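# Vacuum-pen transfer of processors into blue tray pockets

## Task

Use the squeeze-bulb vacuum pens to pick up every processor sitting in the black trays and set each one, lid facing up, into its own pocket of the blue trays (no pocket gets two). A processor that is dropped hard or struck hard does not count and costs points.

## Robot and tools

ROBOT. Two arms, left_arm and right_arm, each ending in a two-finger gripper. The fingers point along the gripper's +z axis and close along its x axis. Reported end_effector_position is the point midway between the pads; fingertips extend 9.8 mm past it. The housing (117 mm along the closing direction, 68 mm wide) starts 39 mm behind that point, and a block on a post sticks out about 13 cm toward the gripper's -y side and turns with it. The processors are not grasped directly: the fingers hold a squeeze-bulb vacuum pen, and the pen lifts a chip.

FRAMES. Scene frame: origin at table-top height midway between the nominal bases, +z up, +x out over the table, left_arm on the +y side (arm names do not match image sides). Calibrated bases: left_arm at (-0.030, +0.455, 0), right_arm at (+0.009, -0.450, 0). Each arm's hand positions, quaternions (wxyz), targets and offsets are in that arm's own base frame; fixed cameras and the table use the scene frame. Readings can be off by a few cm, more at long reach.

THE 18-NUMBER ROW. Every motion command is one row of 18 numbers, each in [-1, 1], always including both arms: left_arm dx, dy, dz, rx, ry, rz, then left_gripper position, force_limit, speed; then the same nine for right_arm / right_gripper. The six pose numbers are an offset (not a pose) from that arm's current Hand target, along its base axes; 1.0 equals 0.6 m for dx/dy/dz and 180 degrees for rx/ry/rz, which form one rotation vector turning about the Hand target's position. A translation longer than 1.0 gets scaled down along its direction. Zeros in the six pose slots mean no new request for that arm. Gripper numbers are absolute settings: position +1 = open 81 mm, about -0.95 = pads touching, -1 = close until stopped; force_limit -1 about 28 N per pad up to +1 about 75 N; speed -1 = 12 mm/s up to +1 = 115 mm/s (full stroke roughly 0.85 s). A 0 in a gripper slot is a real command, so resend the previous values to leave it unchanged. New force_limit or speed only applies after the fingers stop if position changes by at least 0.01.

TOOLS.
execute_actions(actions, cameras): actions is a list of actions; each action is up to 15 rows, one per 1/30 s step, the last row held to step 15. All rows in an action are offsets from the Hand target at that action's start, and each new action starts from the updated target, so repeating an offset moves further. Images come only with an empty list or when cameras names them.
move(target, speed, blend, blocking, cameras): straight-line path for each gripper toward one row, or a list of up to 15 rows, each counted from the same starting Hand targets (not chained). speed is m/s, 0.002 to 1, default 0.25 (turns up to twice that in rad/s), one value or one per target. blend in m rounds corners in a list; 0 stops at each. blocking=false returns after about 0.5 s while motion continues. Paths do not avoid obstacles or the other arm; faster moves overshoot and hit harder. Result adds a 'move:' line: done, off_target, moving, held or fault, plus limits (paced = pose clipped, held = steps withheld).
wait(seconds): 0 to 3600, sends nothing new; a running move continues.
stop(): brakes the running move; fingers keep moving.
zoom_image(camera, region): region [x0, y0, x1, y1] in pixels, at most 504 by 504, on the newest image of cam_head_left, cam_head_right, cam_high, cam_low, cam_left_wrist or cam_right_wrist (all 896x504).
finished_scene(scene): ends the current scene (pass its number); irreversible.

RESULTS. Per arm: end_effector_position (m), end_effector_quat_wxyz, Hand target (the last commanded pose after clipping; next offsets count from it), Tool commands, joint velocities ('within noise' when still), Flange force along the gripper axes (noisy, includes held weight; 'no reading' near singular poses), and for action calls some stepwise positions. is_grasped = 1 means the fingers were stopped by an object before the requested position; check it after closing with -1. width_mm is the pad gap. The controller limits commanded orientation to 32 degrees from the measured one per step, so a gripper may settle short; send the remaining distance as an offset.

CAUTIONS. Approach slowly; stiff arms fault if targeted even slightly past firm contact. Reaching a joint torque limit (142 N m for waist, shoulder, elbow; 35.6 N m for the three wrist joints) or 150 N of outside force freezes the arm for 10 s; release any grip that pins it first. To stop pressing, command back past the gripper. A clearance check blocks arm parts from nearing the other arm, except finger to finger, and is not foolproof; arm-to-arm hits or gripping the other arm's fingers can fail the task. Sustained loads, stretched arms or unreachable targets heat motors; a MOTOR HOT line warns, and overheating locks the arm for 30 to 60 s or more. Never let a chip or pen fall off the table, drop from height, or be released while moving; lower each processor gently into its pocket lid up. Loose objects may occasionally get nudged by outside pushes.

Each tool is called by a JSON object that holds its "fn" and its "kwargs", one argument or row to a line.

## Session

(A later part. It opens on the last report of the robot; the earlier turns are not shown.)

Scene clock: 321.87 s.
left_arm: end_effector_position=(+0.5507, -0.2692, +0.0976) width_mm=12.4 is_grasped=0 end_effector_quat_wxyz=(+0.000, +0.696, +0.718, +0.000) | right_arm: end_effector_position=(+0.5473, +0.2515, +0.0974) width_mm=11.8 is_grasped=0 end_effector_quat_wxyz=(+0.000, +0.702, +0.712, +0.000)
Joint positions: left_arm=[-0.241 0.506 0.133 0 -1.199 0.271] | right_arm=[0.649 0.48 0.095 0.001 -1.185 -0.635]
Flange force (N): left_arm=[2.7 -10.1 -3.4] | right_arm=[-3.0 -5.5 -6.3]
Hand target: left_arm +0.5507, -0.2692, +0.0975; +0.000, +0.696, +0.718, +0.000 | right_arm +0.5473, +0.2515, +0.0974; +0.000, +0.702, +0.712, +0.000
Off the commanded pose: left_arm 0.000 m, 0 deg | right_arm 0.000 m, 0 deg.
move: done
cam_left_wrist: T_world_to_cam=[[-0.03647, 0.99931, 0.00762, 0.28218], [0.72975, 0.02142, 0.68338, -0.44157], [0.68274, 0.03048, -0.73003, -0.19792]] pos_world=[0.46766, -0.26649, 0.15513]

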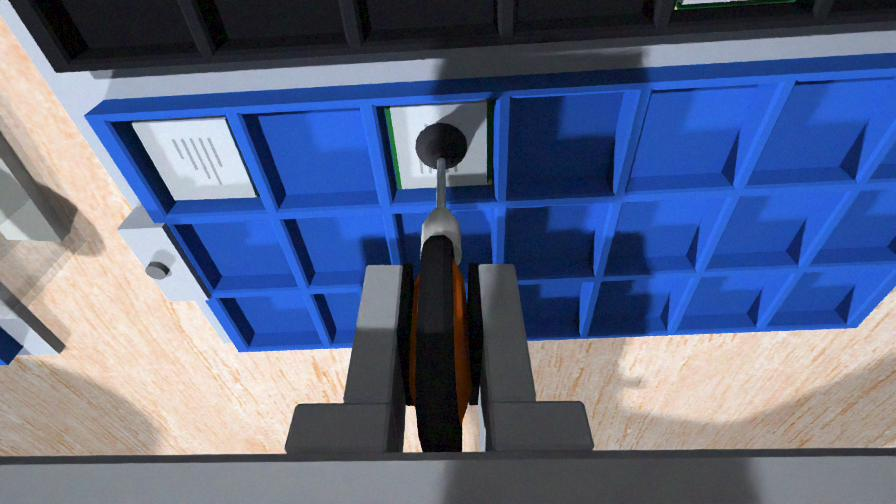

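{"fn": "move", "kwargs": {
  "target": [
    [0,0,-0.0015,0,0,0,-0.654,-0.5,-0.8,0,0,0,0,0,0,-0.668,-0.5,-0.8],
    [0,0,-0.0015,0,0,0,-0.87,-0.5,-0.8,0,0,0,0,0,0,-0.87,-0.5,-0.8],
    [0,0,0.0342,0,0,0,-0.87,-0.5,-0.8,0,0,0.0343,0,0,0,-0.87,-0.5,-0.8],
    [-0.1115,0.1395,0.0342,0,0,0.021,-0.87,-0.5,-0.8,-0.1072,0.1433,0.0343,0,0,0.0144,-0.87,-0.5,-0.8],
    [-0.1115,0.1395,0.0042,0,0,0.021,-0.87,-0.5,-0.8,-0.1072,0.1433,0.0043,0,0,0.0144,-0.87,-0.5,-0.8]
  ],
  "speed": [0.02,0.02,0.05,0.12,0.05],
  "blend": [0,0,0.004,0.004,0],
  "cameras": ["cam_left_wrist","cam_right_wrist"]
}}

{"fn": "zoom_image", "kwargs": {
  "camera": "cam_left_wrist",
  "region": [340, 40, 540, 240]
}}

{"fn": "zoom_image", "kwargs": {
  "camera": "cam_right_wrist",
  "region": [340, 40, 540, 240]
}}

Scene clock: 335.20 s.
left_arm: end_effector_position=(+0.4838, -0.1856, +0.1001) width_mm=9.4 is_grasped=1 end_effector_quat_wxyz=(+0.000, +0.672, +0.740, +0.000) | right_arm: end_effector_position=(+0.4830, +0.3375, +0.1000) width_mm=9.6 is_grasped=1 end_effector_quat_wxyz=(+0.000, +0.686, +0.728, +0.000)
Joint positions: left_arm=[-0.113 0.285 -0.169 0 -1.117 0.209] | right_arm=[0.833 0.447 0.053 0.001 -1.176 -0.774]
Flange force (N): left_arm=[1.0 -7.8 -3.5] | right_arm=[-3.4 -4.8 -1.8]
Hand target: left_arm +0.4838, -0.1855, +0.1001; +0.000, +0.672, +0.740, +0.000 | right_arm +0.4830, +0.3375, +0.1000; +0.000, +0.686, +0.728, +0.000
Off the commanded pose: left_arm 0.000 m, 0 deg | right_arm 0.000 m, 0 deg.
move: done
cam_left_wrist: T_world_to_cam=[[-0.10229, 0.99473, 0.00762, 0.22709], [0.72678, 0.0695, 0.68334, -0.38585], [0.67921, 0.07544, -0.73006, -0.14288]] pos_world=[0.4007, -0.1883, 0.15763]
cam_right_wrist: T_world_to_cam=[[-0.04443, 0.99882, -0.01984, -0.31034], [0.7435, 0.04633, 0.66713, -0.42359], [0.66726, 0.01489, -0.74468, -0.15223]] pos_world=[0.40273, 0.33187, 0.16307]

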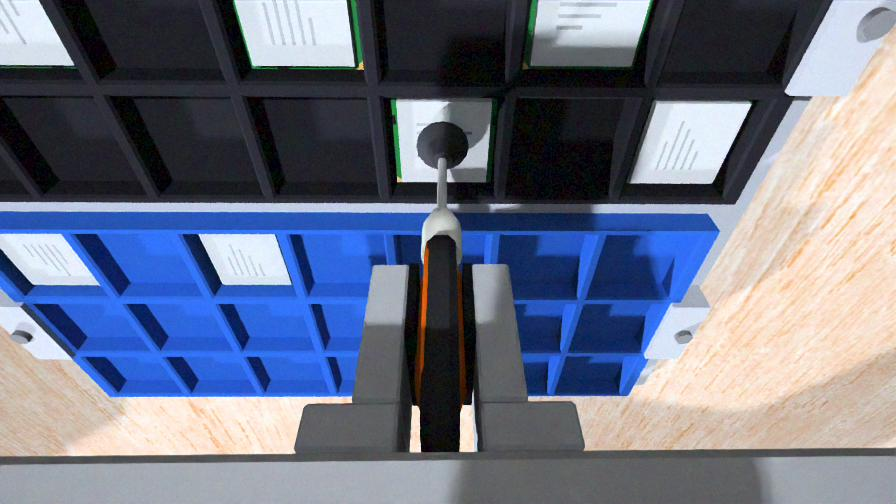

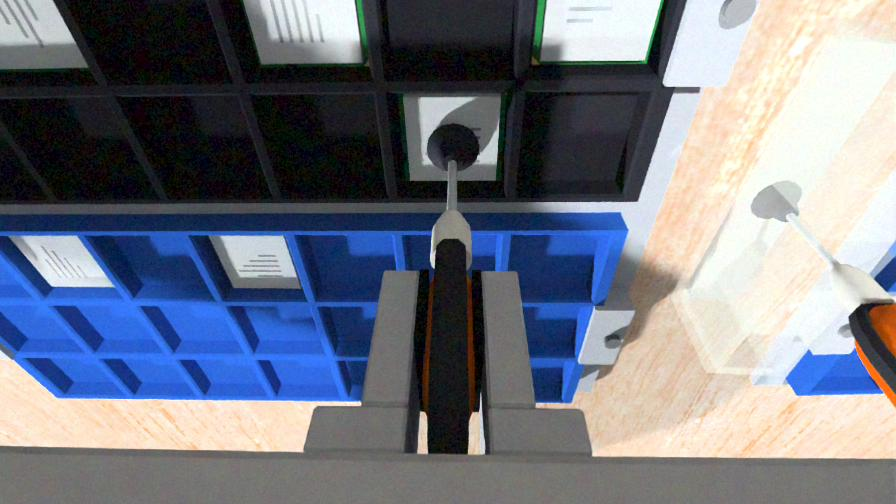

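Scaled by 2.520 from the camera's image (finer frame: 1280x720).

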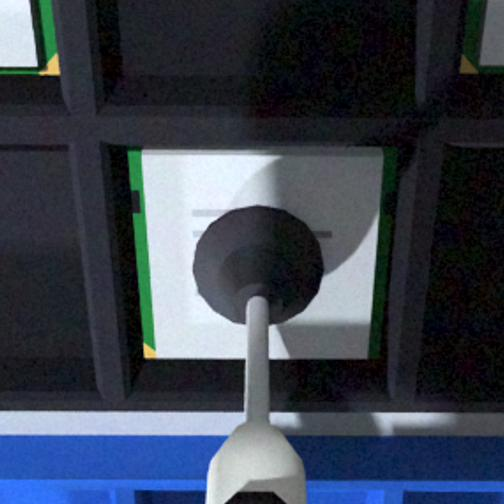

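Scaled by 2.520 from the camera's image (finer frame: 1280x720).

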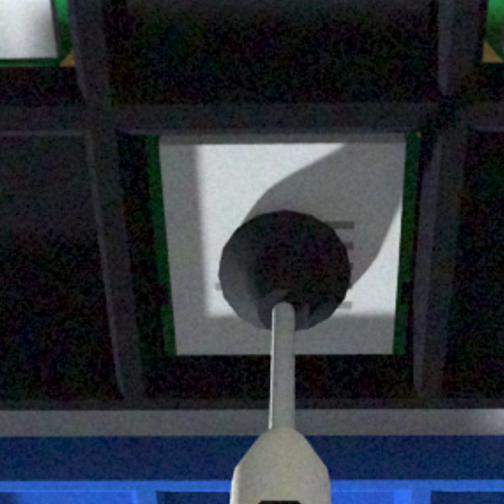

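{"fn": "move", "kwargs": {
  "target": [
    [-0.0013,0.0008,0,0,0,0,-0.87,-0.5,-0.8,-0.0045,-0.0007,0,0,0,0,-0.87,-0.5,-0.8],
    [-0.0013,0.0008,-0.0055,0,0,0,-0.87,-0.5,-0.8,-0.0045,-0.0007,-0.0045,0,0,0,-0.87,-0.5,-0.8],
    [-0.0013,0.0008,-0.0055,0,0,0,-0.654,-0.5,-0.8,-0.0045,-0.0007,-0.0045,0,0,0,-0.668,-0.5,-0.8],
    [-0.0013,0.0008,0.0298,0,0,0,-0.654,-0.5,-0.8,-0.0045,-0.0007,0.03,0,0,0,-0.668,-0.5,-0.8],
    [0.0953,0.0107,0.0298,0,0,-0.0105,-0.654,-0.5,-0.8,0.0962,0.0063,0.03,0,0,-0.0144,-0.668,-0.5,-0.8],
    [0.0953,0.0107,0.0123,0,0,-0.0105,-0.654,-0.5,-0.8,0.0962,0.0063,0.0125,0,0,-0.0144,-0.668,-0.5,-0.8]
  ],
  "speed": [0.02,0.02,0.02,0.04,0.1,0.04],
  "blend": [0,0,0,0.004,0.004,0],
  "cameras": ["cam_left_wrist","cam_right_wrist"]
}}

{"fn": "zoom_image", "kwargs": {
  "camera": "cam_left_wrist",
  "region": [340, 40, 540, 240]
}}

{"fn": "zoom_image", "kwargs": {
  "camera": "cam_right_wrist",
  "region": [340, 40, 540, 240]
}}

Scene clock: 360.23 s.
left_arm: end_effector_position=(+0.5410, -0.1791, +0.1075) width_mm=12.4 is_grasped=0 end_effector_quat_wxyz=(+0.000, +0.684, +0.729, +0.000) | right_arm: end_effector_position=(+0.5407, +0.3413, +0.1075) width_mm=11.8 is_grasped=0 end_effector_quat_wxyz=(+0.000, +0.702, +0.712, +0.000)
Joint positions: left_arm=[-0.09 0.396 0 0 -1.175 0.153] | right_arm=[0.768 0.56 0.239 0.001 -1.25 -0.755]
Flange force (N): left_arm=[1.0 -8.9 -2.6] | right_arm=[-3.8 -6.0 -1.6]
Hand target: left_arm +0.5410, -0.1791, +0.1074; +0.000, +0.684, +0.729, +0.000 | right_arm +0.5407, +0.3413, +0.1075; +0.000, +0.702, +0.712, +0.000
Off the commanded pose: left_arm 0.000 m, 0 deg | right_arm 0.000 m, 0 deg.
move: done
cam_left_wrist: T_world_to_cam=[[-0.06942, 0.99756, 0.00758, 0.20929], [0.72867, 0.04552, 0.68335, -0.43822], [0.68133, 0.05296, -0.73005, -0.18197]] pos_world=[0.45783, -0.17919, 0.16503]
cam_right_wrist: T_world_to_cam=[[0.00074, 0.9998, -0.01982, -0.33615], [0.7448, 0.01267, 0.66717, -0.46096], [0.66729, -0.01525, -0.74464, -0.175]] pos_world=[0.46034, 0.33926, 0.17057]

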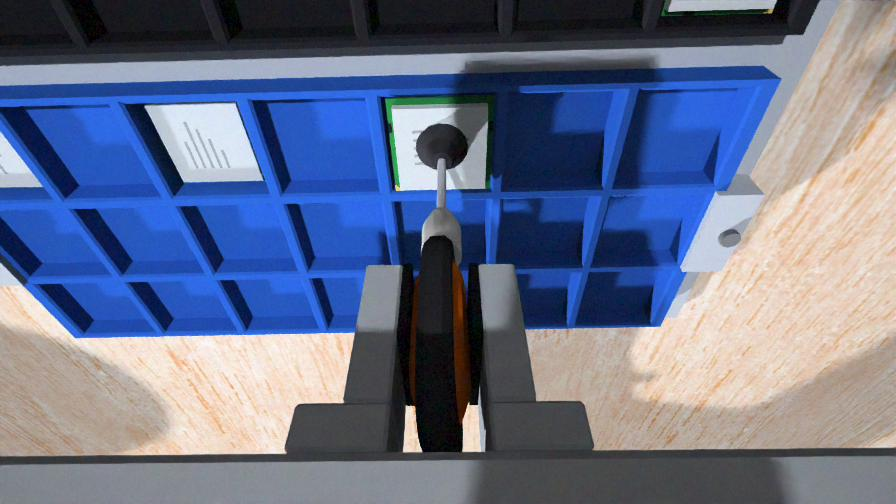

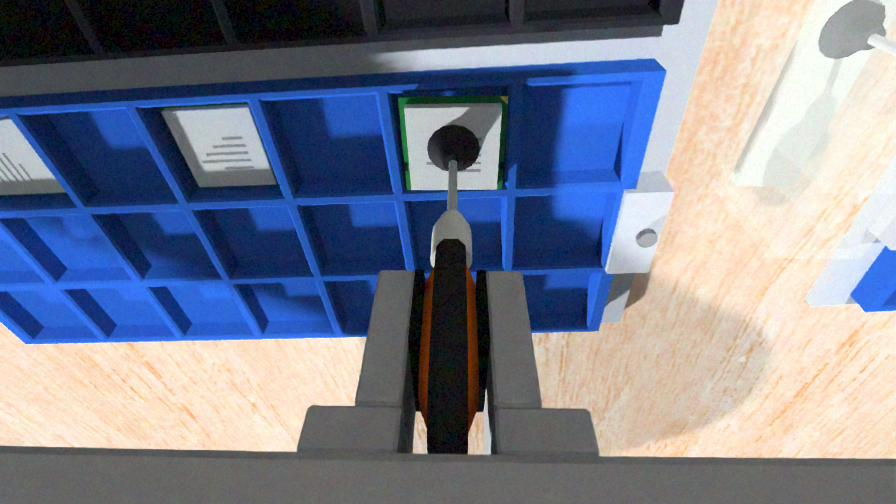

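Scaled by 2.520 from the camera's image (finer frame: 1280x720).

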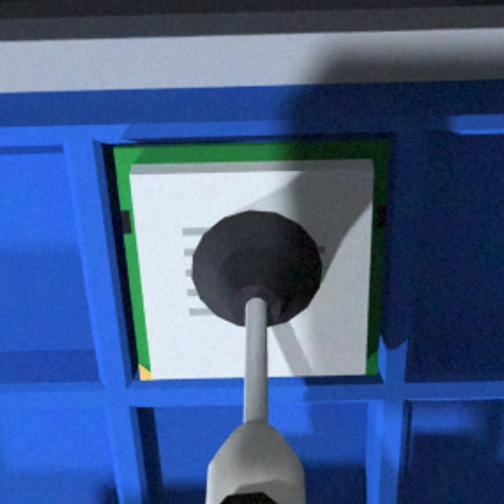

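Scaled by 2.520 from the camera's image (finer frame: 1280x720).

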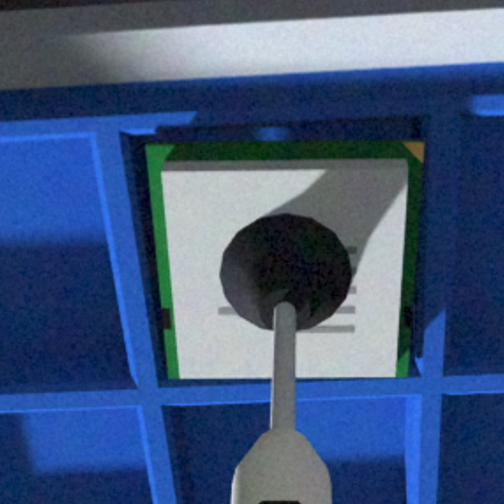

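{"fn": "move", "kwargs": {
  "target": [
    [-0.0004,0,0,0,0,0.005,-0.654,-0.5,-0.8,-0.0012,-0.001,0,0,0,0.01,-0.668,-0.5,-0.8],
    [-0.0004,0,-0.01,0,0,0.005,-0.654,-0.5,-0.8,-0.0012,-0.001,-0.01,0,0,0.01,-0.668,-0.5,-0.8]
  ],
  "speed": [0.03,0.02],
  "cameras": ["cam_left_wrist","cam_right_wrist"]
}}

{"fn": "zoom_image", "kwargs": {
  "camera": "cam_left_wrist",
  "region": [340, 40, 540, 240]
}}

{"fn": "zoom_image", "kwargs": {
  "camera": "cam_right_wrist",
  "region": [340, 40, 540, 240]
}}

Scene clock: 370.33 s.
left_arm: end_effector_position=(+0.5408, -0.1791, +0.1015) width_mm=12.4 is_grasped=0 end_effector_quat_wxyz=(+0.000, +0.679, +0.734, +0.000) | right_arm: end_effector_position=(+0.5400, +0.3407, +0.1015) width_mm=11.8 is_grasped=0 end_effector_quat_wxyz=(+0.000, +0.691, +0.723, +0.000)
Joint positions: left_arm=[-0.09 0.402 -0.008 0 -1.162 0.168] | right_arm=[0.768 0.562 0.229 0.001 -1.236 -0.724]
Flange force (N): left_arm=[1.0 -8.8 -3.0] | right_arm=[-3.6 -6.3 -1.6]
Hand target: left_arm +0.5408, -0.1791, +0.1014; +0.000, +0.679, +0.734, +0.000 | right_arm +0.5400, +0.3407, +0.1015; +0.000, +0.691, +0.723, +0.000
Off the commanded pose: left_arm 0.000 m, 0 deg | right_arm 0.000 m, 0 deg.
move: done
cam_left_wrist: T_world_to_cam=[[-0.08511, 0.99634, 0.00762, 0.21758], [0.72786, 0.05695, 0.68335, -0.43151], [0.68042, 0.0637, -0.73005, -0.18381]] pos_world=[0.45767, -0.1805, 0.15903]
cam_right_wrist: T_world_to_cam=[[-0.03062, 0.99934, -0.01974, -0.31859], [0.74404, 0.03598, 0.66716, -0.46393], [0.66743, 0.00574, -0.74465, -0.1862]] pos_world=[0.4597, 0.33613, 0.16457]

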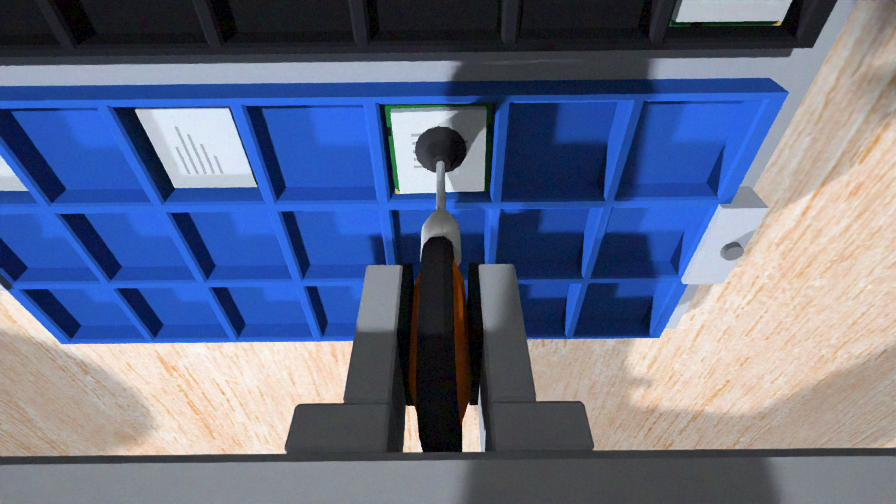

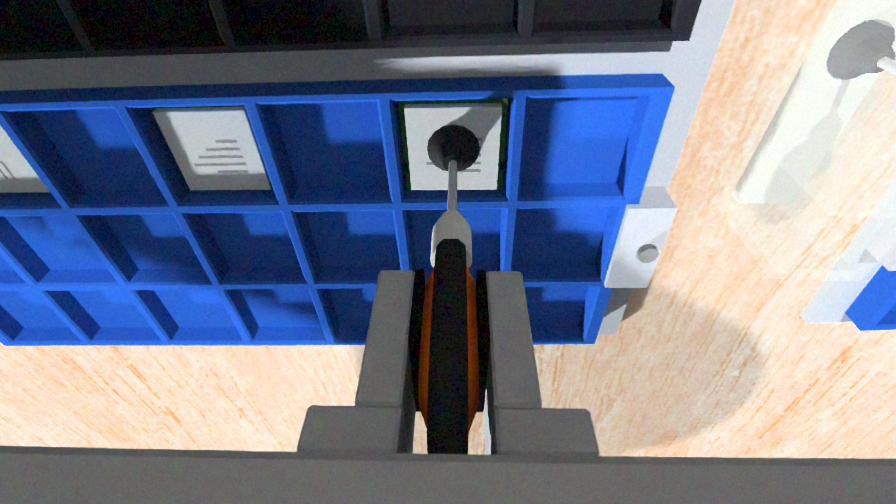

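Scaled by 2.520 from the camera's image (finer frame: 1280x720).

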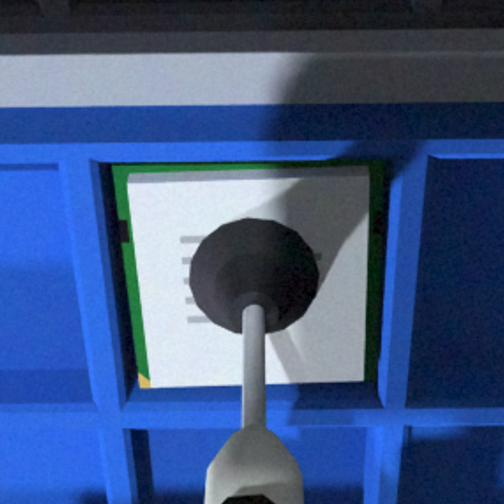

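Scaled by 2.520 from the camera's image (finer frame: 1280x720).

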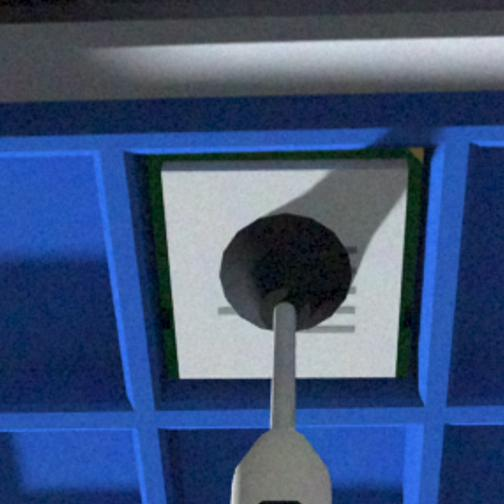

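{"fn": "execute_actions", "kwargs": {
  "actions": [],
  "cameras": ["cam_left_wrist","cam_right_wrist"]
}}

Scene clock: 401.47 s.
left_arm: end_effector_position=(+0.5408, -0.1791, +0.1014) width_mm=12.4 is_grasped=0 end_effector_quat_wxyz=(+0.000, +0.679, +0.734, +0.000) | right_arm: end_effector_position=(+0.5400, +0.3407, +0.1015) width_mm=11.8 is_grasped=0 end_effector_quat_wxyz=(+0.000, +0.691, +0.723, +0.000)
Joint positions: left_arm=[-0.09 0.402 -0.008 0 -1.161 0.168] | right_arm=[0.768 0.562 0.229 0.001 -1.236 -0.724]
Joint velocities: within noise
Flange force (N): left_arm=[1.5 -9.3 -3.3] | right_arm=[-3.8 -5.9 -1.4]
Hand target: left_arm +0.5408, -0.1791, +0.1014; +0.000, +0.679, +0.734, +0.000 | right_arm +0.5400, +0.3407, +0.1015; +0.000, +0.691, +0.723, +0.000
Tool commands: left_gripper/position=-0.654 left_gripper/force_limit=-0.5 left_gripper/speed=-0.8 right_gripper/position=-0.668 right_gripper/force_limit=-0.5 right_gripper/speed=-0.8
Off the commanded pose: left_arm 0.000 m, 0 deg | right_arm 0.000 m, 0 deg.
camera_calibration:
cam_left_wrist: T_world_to_cam=[[-0.08511, 0.99634, 0.00762, 0.21758], [0.72786, 0.05695, 0.68335, -0.43145], [0.68042, 0.0637, -0.73005, -0.18388]] pos_world=[0.45767, -0.1805, 0.15893]
cam_right_wrist: T_world_to_cam=[[-0.03062, 0.99934, -0.01974, -0.31859], [0.74404, 0.03598, 0.66716, -0.46393], [0.66743, 0.00574, -0.74465, -0.1862]] pos_world=[0.4597, 0.33613, 0.16457]
Images, in order (width x height): cam_left_wrist 896x504, cam_right_wrist 896x504.

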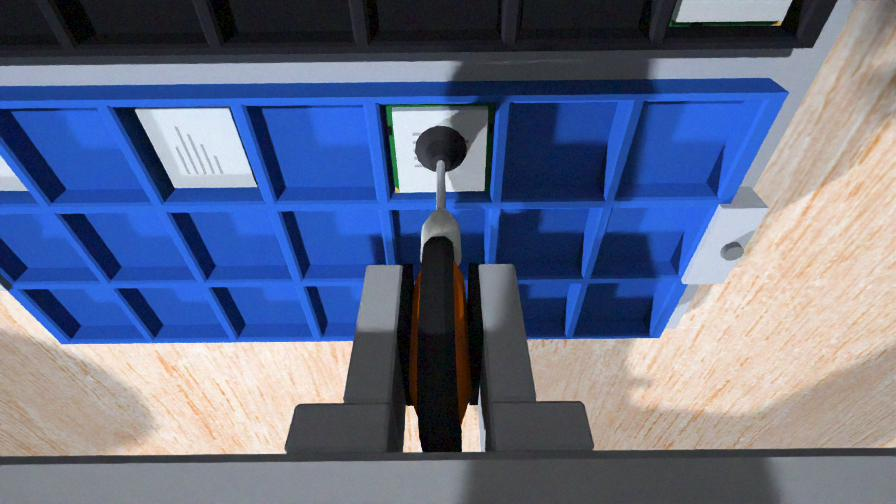

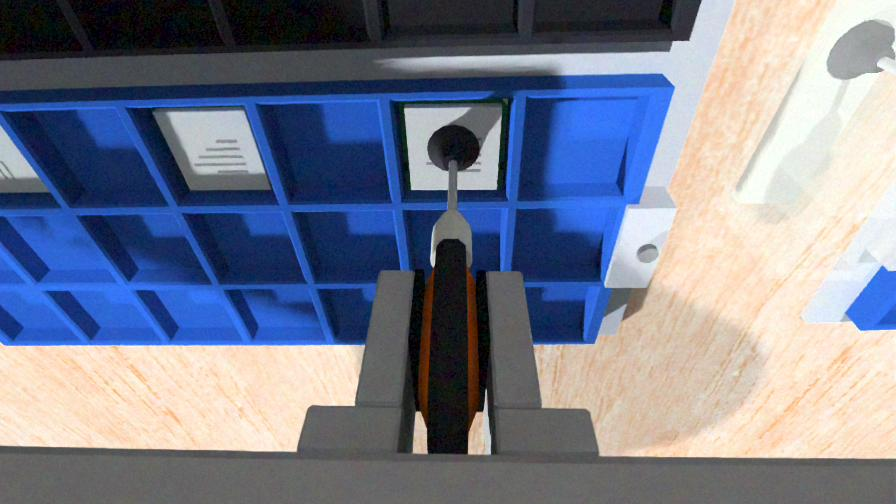

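{"fn": "move", "kwargs": {
  "target": [
    [0,0,-0.0085,0,0,0,-0.654,-0.5,-0.8,0,0,-0.0070,0,0,0,-0.668,-0.5,-0.8],
    [0,0,-0.0085,0,0,0,-0.87,-0.5,-0.8,0,0,-0.0070,0,0,0,-0.87,-0.5,-0.8],
    [0,0,0.0277,0,0,0,-0.87,-0.5,-0.8,0,0,0.0277,0,0,0,-0.87,-0.5,-0.8],
    [-0.1105,0.1402,0.0277,0,0,0.0055,-0.87,-0.5,-0.8,-0.1798,0.0633,0.0277,0,0,0.0044,-0.87,-0.5,-0.8],
    [-0.1105,0.1402,-0.0015,0,0,0.0055,-0.87,-0.5,-0.8,-0.1798,0.0633,-0.0015,0,0,0.0044,-0.87,-0.5,-0.8]
  ],
  "speed": [0.02,0.02,0.05,0.15,0.04],
  "blend": [0,0,0.004,0.004,0],
  "cameras": ["cam_left_wrist","cam_right_wrist"]
}}

{"fn": "zoom_image", "kwargs": {
  "camera": "cam_left_wrist",
  "region": [340, 40, 540, 240]
}}

{"fn": "zoom_image", "kwargs": {
  "camera": "cam_right_wrist",
  "region": [340, 40, 540, 240]
}}

Scene clock: 417.80 s.
left_arm: end_effector_position=(+0.4745, -0.0950, +0.1006) width_mm=9.4 is_grasped=1 end_effector_quat_wxyz=(+0.000, +0.672, +0.740, +0.000) | right_arm: end_effector_position=(+0.4321, +0.3787, +0.1006) width_mm=9.5 is_grasped=1 end_effector_quat_wxyz=(+0.000, +0.686, +0.728, +0.000)
Joint positions: left_arm=[0.074 0.205 -0.269 0 -1.097 0.022] | right_arm=[0.948 0.413 0.006 0.001 -1.163 -0.89]
Flange force (N): left_arm=[-0.4 -7.5 -3.4] | right_arm=[-3.5 -4.1 -2.0]
Hand target: left_arm +0.4745, -0.0950, +0.1005; +0.000, +0.672, +0.740, +0.000 | right_arm +0.4321, +0.3787, +0.1006; +0.000, +0.686, +0.728, +0.000
Off the commanded pose: left_arm 0.000 m, 0 deg | right_arm 0.000 m, 0 deg.
move: done
cam_left_wrist: T_world_to_cam=[[-0.10229, 0.99473, 0.00762, 0.13612], [0.72678, 0.0695, 0.68334, -0.38572], [0.67921, 0.07544, -0.73006, -0.14303]] pos_world=[0.39141, -0.0978, 0.15813]
cam_right_wrist: T_world_to_cam=[[-0.04443, 0.99882, -0.01984, -0.35364], [0.7435, 0.04633, 0.66713, -0.38805], [0.66726, 0.01489, -0.74468, -0.11844]] pos_world=[0.35183, 0.37297, 0.16367]

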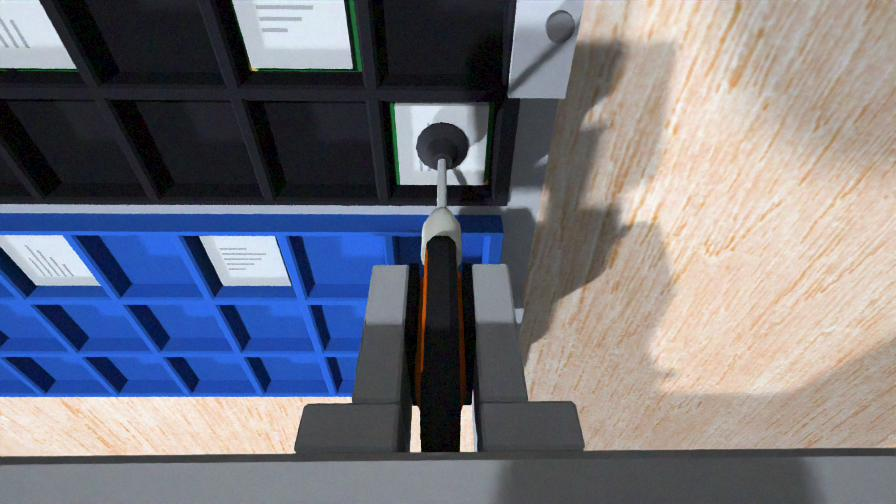

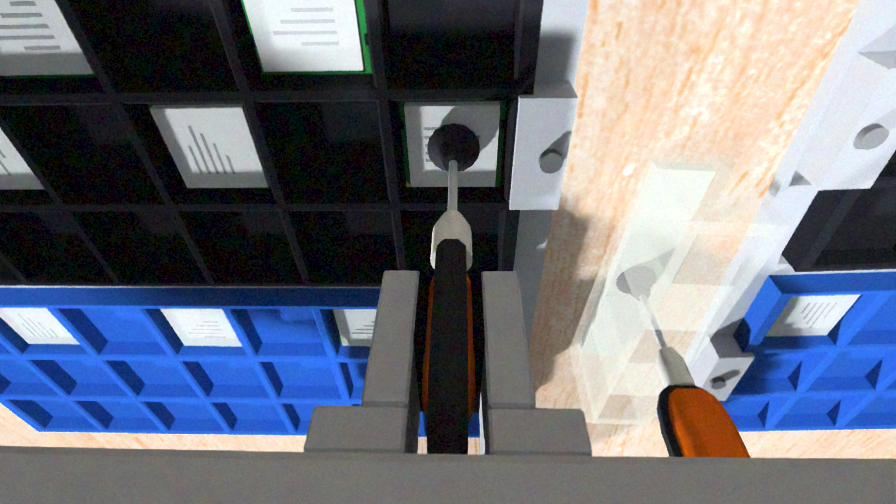

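Scaled by 2.520 from the camera's image (finer frame: 1280x720).

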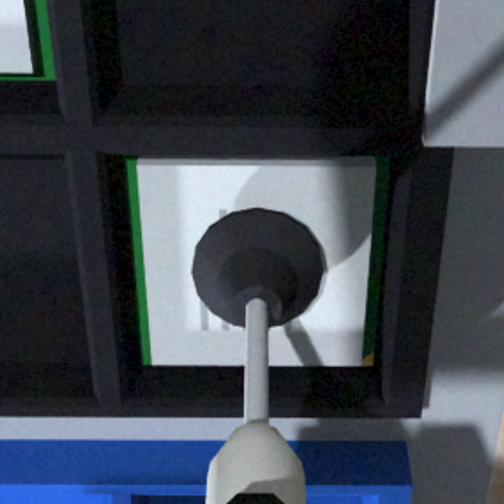

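Scaled by 2.520 from the camera's image (finer frame: 1280x720).

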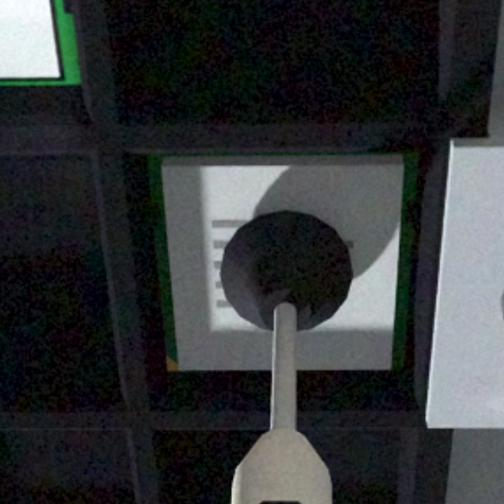

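{"fn": "move", "kwargs": {
  "target": [
    [0.0013,-0.0005,0,0,0,0,-0.87,-0.5,-0.8,0.0012,-0.0007,0,0,0,0,-0.87,-0.5,-0.8],
    [0.0013,-0.0005,-0.0065,0,0,0,-0.87,-0.5,-0.8,0.0012,-0.0007,-0.0055,0,0,0,-0.87,-0.5,-0.8],
    [0.0013,-0.0005,-0.0065,0,0,0,-0.654,-0.5,-0.8,0.0012,-0.0007,-0.0055,0,0,0,-0.668,-0.5,-0.8],
    [0.0013,-0.0005,0.0292,0,0,0,-0.654,-0.5,-0.8,0.0012,-0.0007,0.0292,0,0,0,-0.668,-0.5,-0.8],
    [0.0980,0.0093,0.0292,0,0,-0.0055,-0.654,-0.5,-0.8,0.1748,0.0115,0.0292,0,0,-0.0055,-0.668,-0.5,-0.8],
    [0.0980,0.0093,0.0092,0,0,-0.0055,-0.654,-0.5,-0.8,0.1748,0.0115,0.0107,0,0,-0.0055,-0.668,-0.5,-0.8]
  ],
  "speed": [0.02,0.015,0.02,0.05,0.15,0.04],
  "blend": [0,0,0,0.003,0.004,0],
  "cameras": ["cam_left_wrist","cam_right_wrist"]
}}

{"fn": "zoom_image", "kwargs": {
  "camera": "cam_left_wrist",
  "region": [340, 40, 540, 240]
}}

{"fn": "zoom_image", "kwargs": {
  "camera": "cam_right_wrist",
  "region": [340, 40, 540, 240]
}}

Scene clock: 437.10 s.
left_arm: end_effector_position=(+0.5333, -0.0894, +0.1061) width_mm=12.4 is_grasped=0 end_effector_quat_wxyz=(+0.000, +0.679, +0.734, +0.000) | right_arm: end_effector_position=(+0.5370, +0.3856, +0.1070) width_mm=11.8 is_grasped=0 end_effector_quat_wxyz=(+0.000, +0.692, +0.722, +0.000)
Joint positions: left_arm=[0.077 0.331 -0.094 0 -1.147 0.002] | right_arm=[0.821 0.614 0.322 0.001 -1.279 -0.78]
Flange force (N): left_arm=[-0.7 -7.3 -3.2] | right_arm=[-4.3 -5.8 -1.2]
Hand target: left_arm +0.5333, -0.0894, +0.1061; +0.000, +0.679, +0.734, +0.000 | right_arm +0.5370, +0.3856, +0.1070; +0.000, +0.692, +0.722, +0.000
Off the commanded pose: left_arm 0.000 m, 0 deg | right_arm 0.000 m, 0 deg.
move: done
cam_left_wrist: T_world_to_cam=[[-0.08511, 0.99634, 0.00762, 0.12743], [0.72786, 0.05695, 0.68335, -0.43431], [0.68042, 0.0637, -0.73005, -0.18107]] pos_world=[0.45017, -0.0907, 0.16363]
cam_right_wrist: T_world_to_cam=[[-0.02715, 0.99944, -0.0197, -0.36536], [0.74418, 0.03337, 0.66714, -0.46605], [0.66742, 0.00345, -0.74467, -0.17948]] pos_world=[0.4567, 0.38132, 0.17007]

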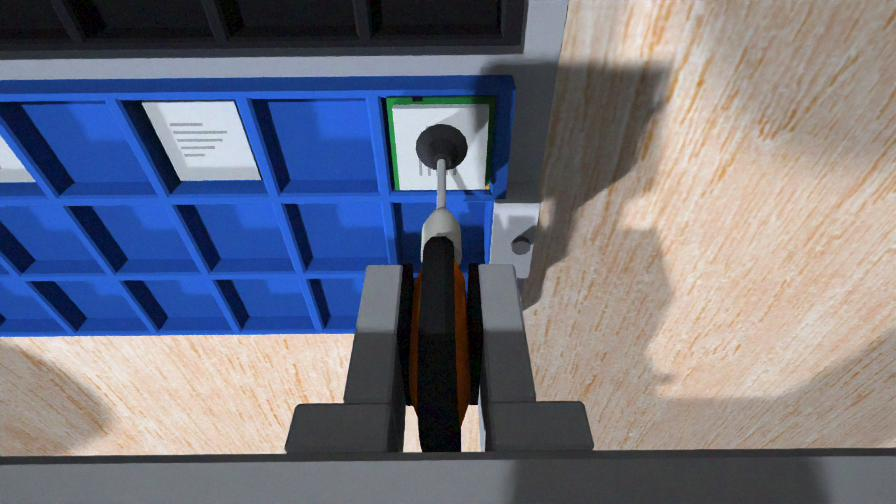

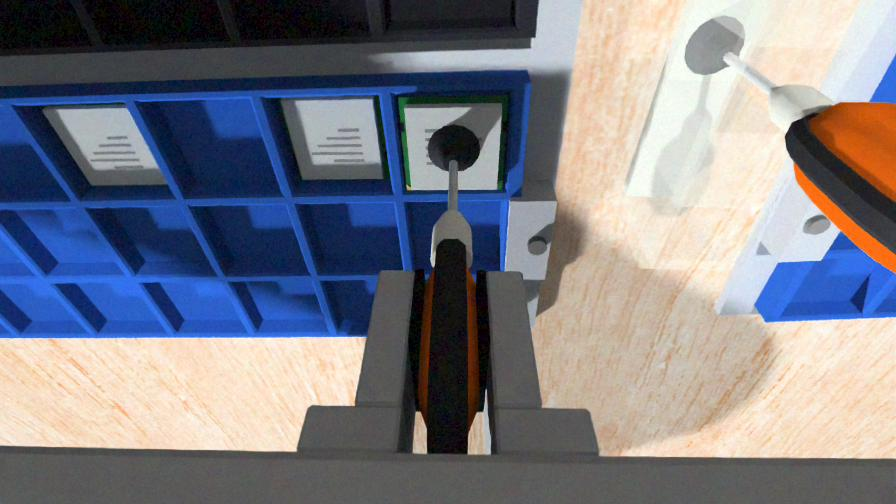

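Scaled by 2.520 from the camera's image (finer frame: 1280x720).

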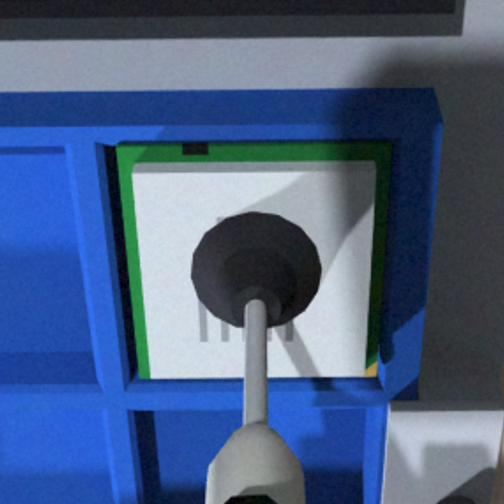

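Scaled by 2.520 from the camera's image (finer frame: 1280x720).

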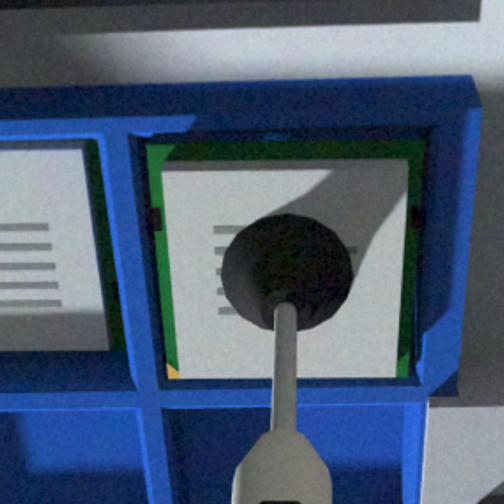

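{"fn": "move", "kwargs": {
  "target": [
    [-0.0002,-0.0003,-0.0076,0,0,0.003,-0.654,-0.5,-0.8,0.0003,-0.0003,-0.0092,0,0,0.006,-0.668,-0.5,-0.8]
  ],
  "speed": 0.03,
  "cameras": ["cam_left_wrist","cam_right_wrist"]
}}

Scene clock: 459.70 s.
left_arm: end_effector_position=(+0.5331, -0.0896, +0.1015) width_mm=12.4 is_grasped=0 end_effector_quat_wxyz=(+0.000, +0.675, +0.738, +0.000) | right_arm: end_effector_position=(+0.5372, +0.3854, +0.1015) width_mm=11.8 is_grasped=0 end_effector_quat_wxyz=(+0.000, +0.686, +0.728, +0.000)
Joint positions: left_arm=[0.076 0.335 -0.099 0 -1.137 0.012] | right_arm=[0.821 0.618 0.315 0.001 -1.268 -0.761]
Flange force (N): left_arm=[-0.5 -8.0 -3.8] | right_arm=[-4.2 -6.7 -1.4]
Hand target: left_arm +0.5331, -0.0896, +0.1015; +0.000, +0.675, +0.738, +0.000 | right_arm +0.5372, +0.3854, +0.1015; +0.000, +0.685, +0.728, +0.000
Off the commanded pose: left_arm 0.000 m, 0 deg | right_arm 0.000 m, 0 deg.
move: done
cam_left_wrist: T_world_to_cam=[[-0.09444, 0.9955, 0.0076, 0.13258], [0.72727, 0.06377, 0.68339, -0.43012], [0.67983, 0.07007, -0.73002, -0.18343]] pos_world=[0.45004, -0.0917, 0.15903]
cam_right_wrist: T_world_to_cam=[[-0.04599, 0.99875, -0.01977, -0.35483], [0.74341, 0.04743, 0.66715, -0.46749], [0.66725, 0.01599, -0.74466, -0.18841]] pos_world=[0.45693, 0.37957, 0.16457]

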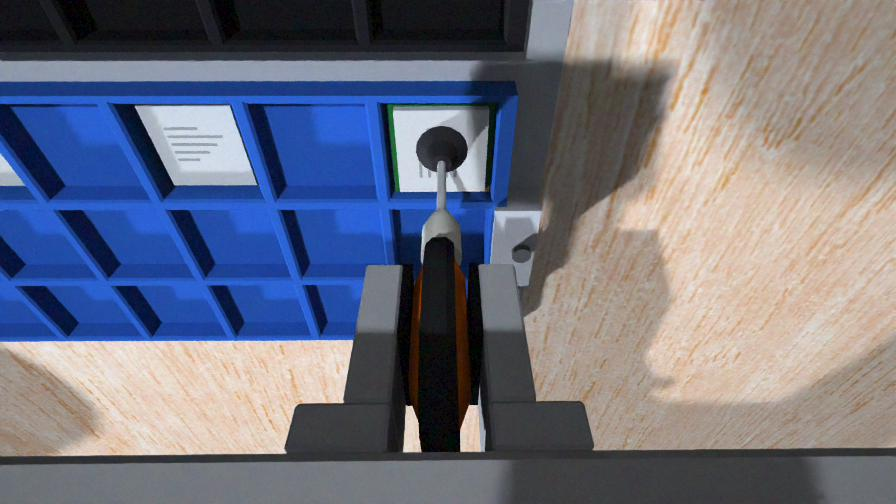

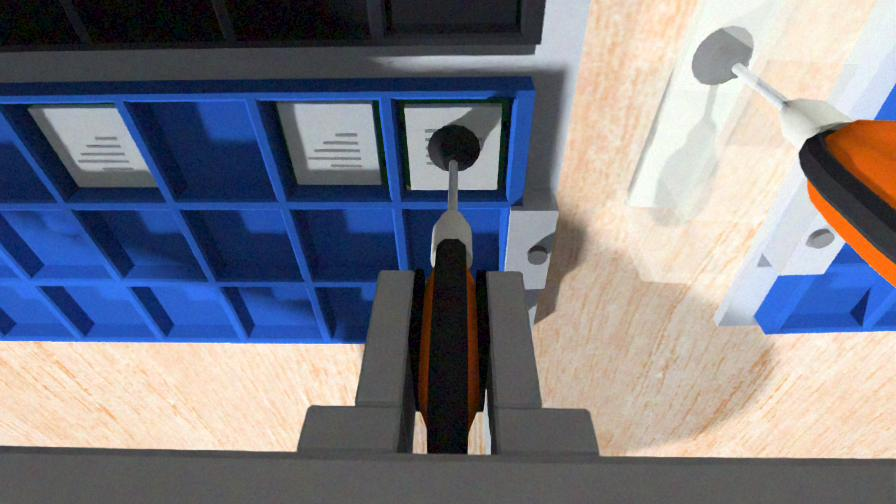

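{"fn": "move", "kwargs": {
  "target": [
    [0,0,-0.0087,0,0,0,-0.654,-0.5,-0.8,0,0,-0.0070,0,0,0,-0.668,-0.5,-0.8],
    [0,0,-0.0087,0,0,0,-0.87,-0.5,-0.8,0,0,-0.0070,0,0,0,-0.87,-0.5,-0.8],
    [0,0,0.0275,0,0,0,-0.87,-0.5,-0.8,0,0,0.0275,0,0,0,-0.87,-0.5,-0.8],
    [-0.1638,-0.0913,0.0275,0,0,0.0025,-0.87,-0.5,-0.8,-0.1630,-0.1615,0.0275,0,0,-0.0005,-0.87,-0.5,-0.8],
    [-0.1638,-0.0913,-0.0017,0,0,0.0025,-0.87,-0.5,-0.8,-0.1630,-0.1615,-0.0015,0,0,-0.0005,-0.87,-0.5,-0.8]
  ],
  "speed": [0.02,0.02,0.05,0.15,0.04],
  "blend": [0,0,0.004,0.004,0],
  "cameras": ["cam_left_wrist","cam_right_wrist"]
}}

{"fn": "zoom_image", "kwargs": {
  "camera": "cam_left_wrist",
  "region": [340, 40, 540, 240]
}}

{"fn": "zoom_image", "kwargs": {
  "camera": "cam_right_wrist",
  "region": [340, 40, 540, 240]
}}

Scene clock: 474.70 s.
left_arm: end_effector_position=(+0.4349, -0.1444, +0.1005) width_mm=9.4 is_grasped=1 end_effector_quat_wxyz=(+0.000, +0.672, +0.740, +0.000) | right_arm: end_effector_position=(+0.4394, +0.2885, +0.1006) width_mm=9.5 is_grasped=1 end_effector_quat_wxyz=(+0.000, +0.686, +0.728, +0.000)
Joint positions: left_arm=[-0.033 0.145 -0.341 0 -1.086 0.129] | right_arm=[0.831 0.301 -0.147 0.001 -1.122 -0.773]
Flange force (N): left_arm=[-0.3 -7.0 -3.0] | right_arm=[-2.2 -3.9 -1.7]
Hand target: left_arm +0.4349, -0.1444, +0.1005; +0.000, +0.672, +0.740, +0.000 | right_arm +0.4394, +0.2885, +0.1006; +0.000, +0.686, +0.728, +0.000
Off the commanded pose: left_arm 0.000 m, 0 deg | right_arm 0.000 m, 0 deg.
move: done
cam_left_wrist: T_world_to_cam=[[-0.10229, 0.99473, 0.00762, 0.18121], [0.72678, 0.0695, 0.68334, -0.35344], [0.67921, 0.07544, -0.73006, -0.11248]] pos_world=[0.3518, -0.1472, 0.15803]
cam_right_wrist: T_world_to_cam=[[-0.04443, 0.99882, -0.01984, -0.26333], [0.7435, 0.04633, 0.66713, -0.38931], [0.66726, 0.01489, -0.74468, -0.12197]] pos_world=[0.35913, 0.28287, 0.16367]

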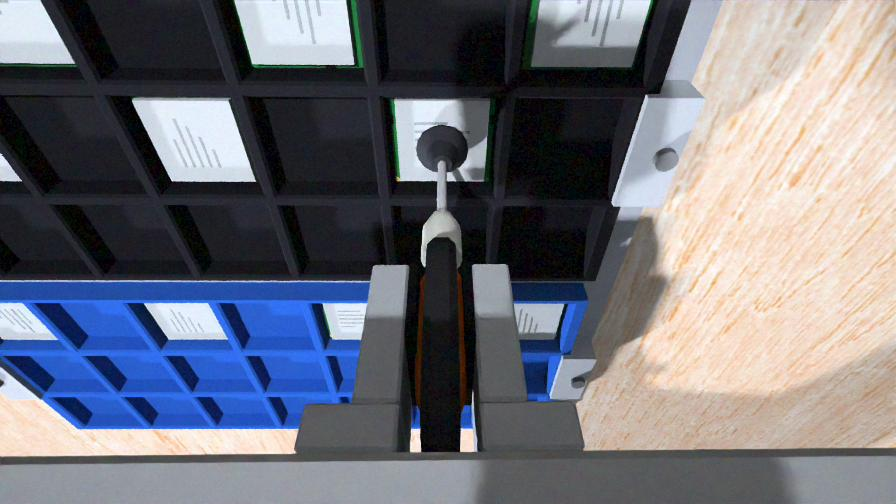

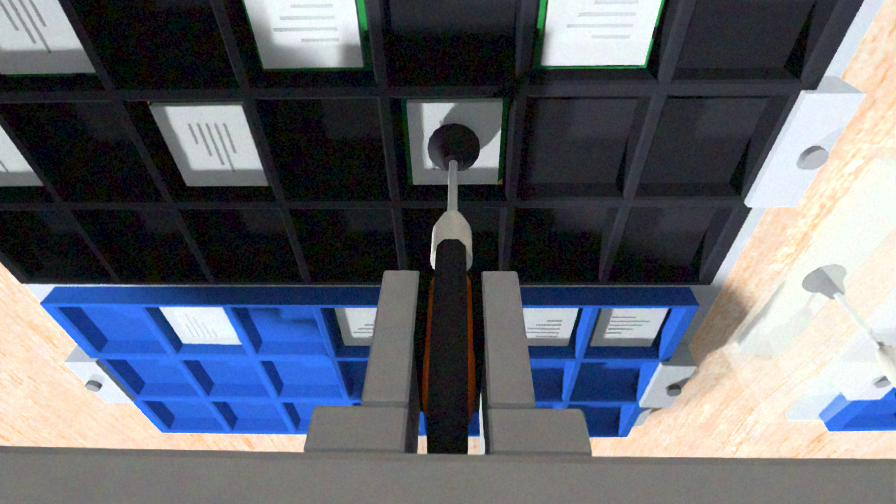

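Scaled by 2.520 from the camera's image (finer frame: 1280x720).

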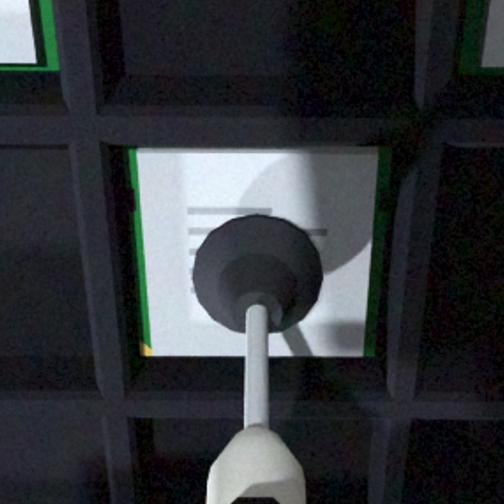

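Scaled by 2.520 from the camera's image (finer frame: 1280x720).

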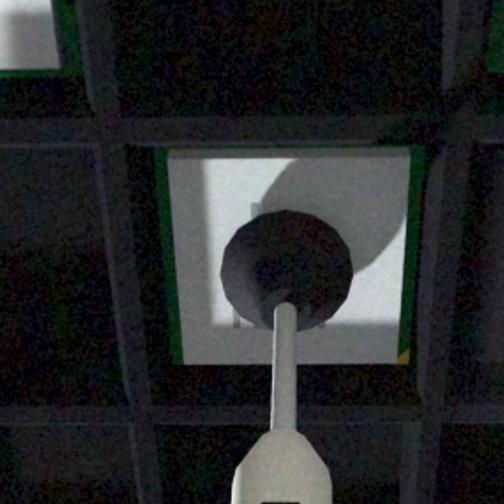

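{"fn": "move", "kwargs": {
  "target": [
    [-0.0032,-0.0003,0,0,0,0,-0.87,-0.5,-0.8,-0.0012,0.0007,0,0,0,0,-0.87,-0.5,-0.8],
    [-0.0032,-0.0003,-0.0065,0,0,0,-0.87,-0.5,-0.8,-0.0012,0.0007,-0.0055,0,0,0,-0.87,-0.5,-0.8],
    [-0.0032,-0.0003,-0.0065,0,0,0,-0.654,-0.5,-0.8,-0.0012,0.0007,-0.0055,0,0,0,-0.668,-0.5,-0.8],
    [-0.0032,-0.0003,0.0292,0,0,0,-0.654,-0.5,-0.8,-0.0012,0.0007,0.0292,0,0,0,-0.668,-0.5,-0.8],
    [0.1685,0.0167,0.0292,0,0,-0.0025,-0.654,-0.5,-0.8,0.1735,0.0125,0.0292,0,0,0,-0.668,-0.5,-0.8],
    [0.1685,0.0167,0.0092,0,0,-0.0025,-0.654,-0.5,-0.8,0.1735,0.0125,0.0107,0,0,0,-0.668,-0.5,-0.8]
  ],
  "speed": [0.02,0.015,0.02,0.05,0.15,0.04],
  "blend": [0,0,0,0.003,0.004,0],
  "cameras": ["cam_left_wrist","cam_right_wrist"]
}}

{"fn": "zoom_image", "kwargs": {
  "camera": "cam_left_wrist",
  "region": [340, 40, 540, 240]
}}

{"fn": "zoom_image", "kwargs": {
  "camera": "cam_right_wrist",
  "region": [340, 40, 540, 240]
}}

Scene clock: 492.60 s.
left_arm: end_effector_position=(+0.5360, -0.1343, +0.1060) width_mm=12.4 is_grasped=0 end_effector_quat_wxyz=(+0.000, +0.675, +0.738, +0.000) | right_arm: end_effector_position=(+0.5435, +0.2960, +0.1070) width_mm=11.8 is_grasped=0 end_effector_quat_wxyz=(+0.000, +0.686, +0.728, +0.000)
Joint positions: left_arm=[-0.008 0.358 -0.057 0 -1.156 0.096] | right_arm=[0.711 0.511 0.164 0.001 -1.223 -0.652]
Flange force (N): left_arm=[0.5 -9.0 -3.2] | right_arm=[-3.0 -5.7 -1.6]
Hand target: left_arm +0.5360, -0.1344, +0.1060; +0.000, +0.675, +0.738, +0.000 | right_arm +0.5435, +0.2960, +0.1070; +0.000, +0.686, +0.728, +0.000
Off the commanded pose: left_arm 0.000 m, 0 deg | right_arm 0.000 m, 0 deg.
move: done
cam_left_wrist: T_world_to_cam=[[-0.09451, 0.9955, 0.00767, 0.17733], [0.72722, 0.06377, 0.68344, -0.43237], [0.67987, 0.07017, -0.72997, -0.17893]] pos_world=[0.45283, -0.1364, 0.16353]
cam_right_wrist: T_world_to_cam=[[-0.04443, 0.99882, -0.0197, -0.26609], [0.7435, 0.04623, 0.66713, -0.4713], [0.66726, 0.01499, -0.74468, -0.1868]] pos_world=[0.46323, 0.29037, 0.17007]

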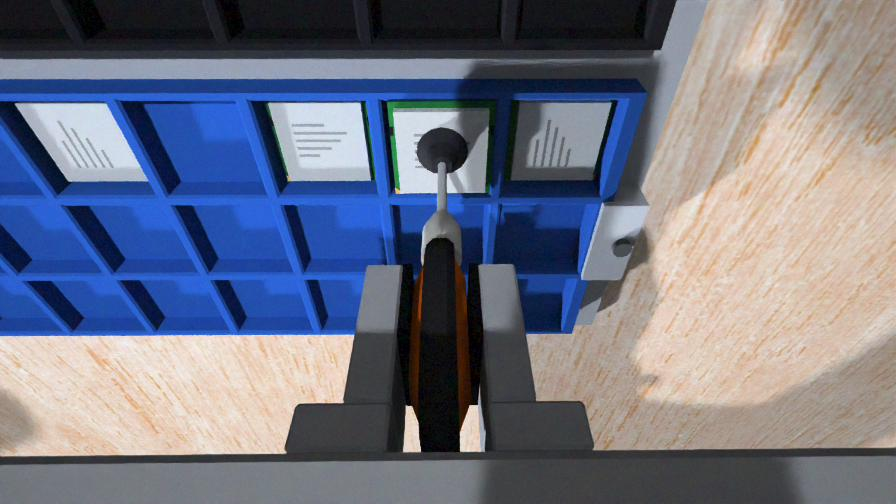

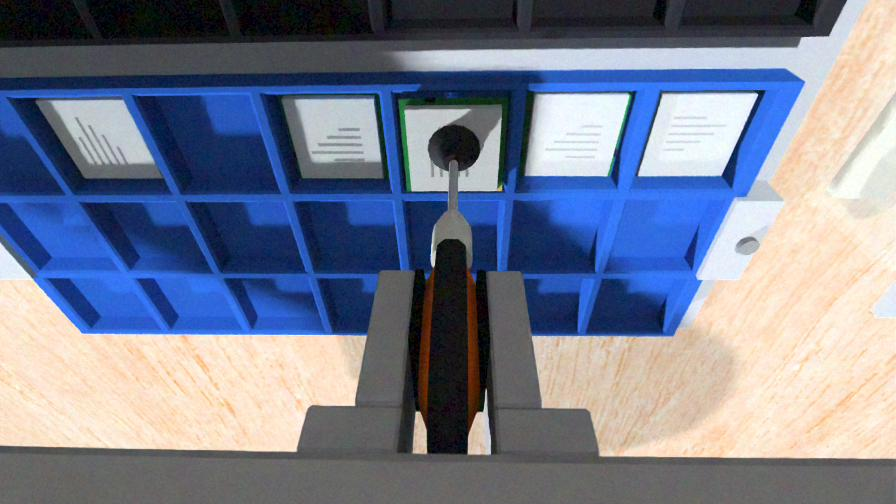

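Scaled by 2.520 from the camera's image (finer frame: 1280x720).

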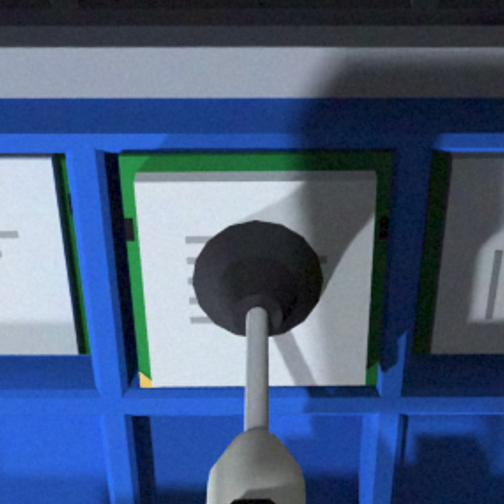

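Scaled by 2.520 from the camera's image (finer frame: 1280x720).

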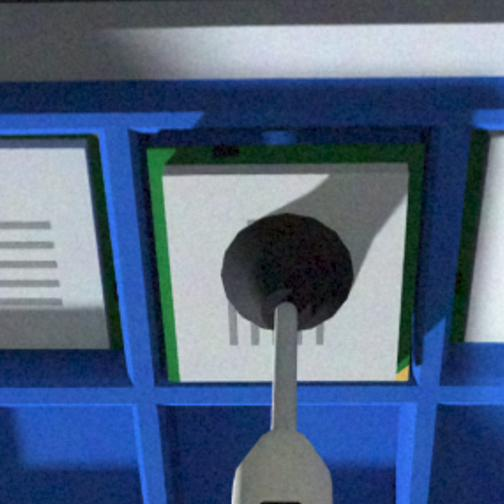

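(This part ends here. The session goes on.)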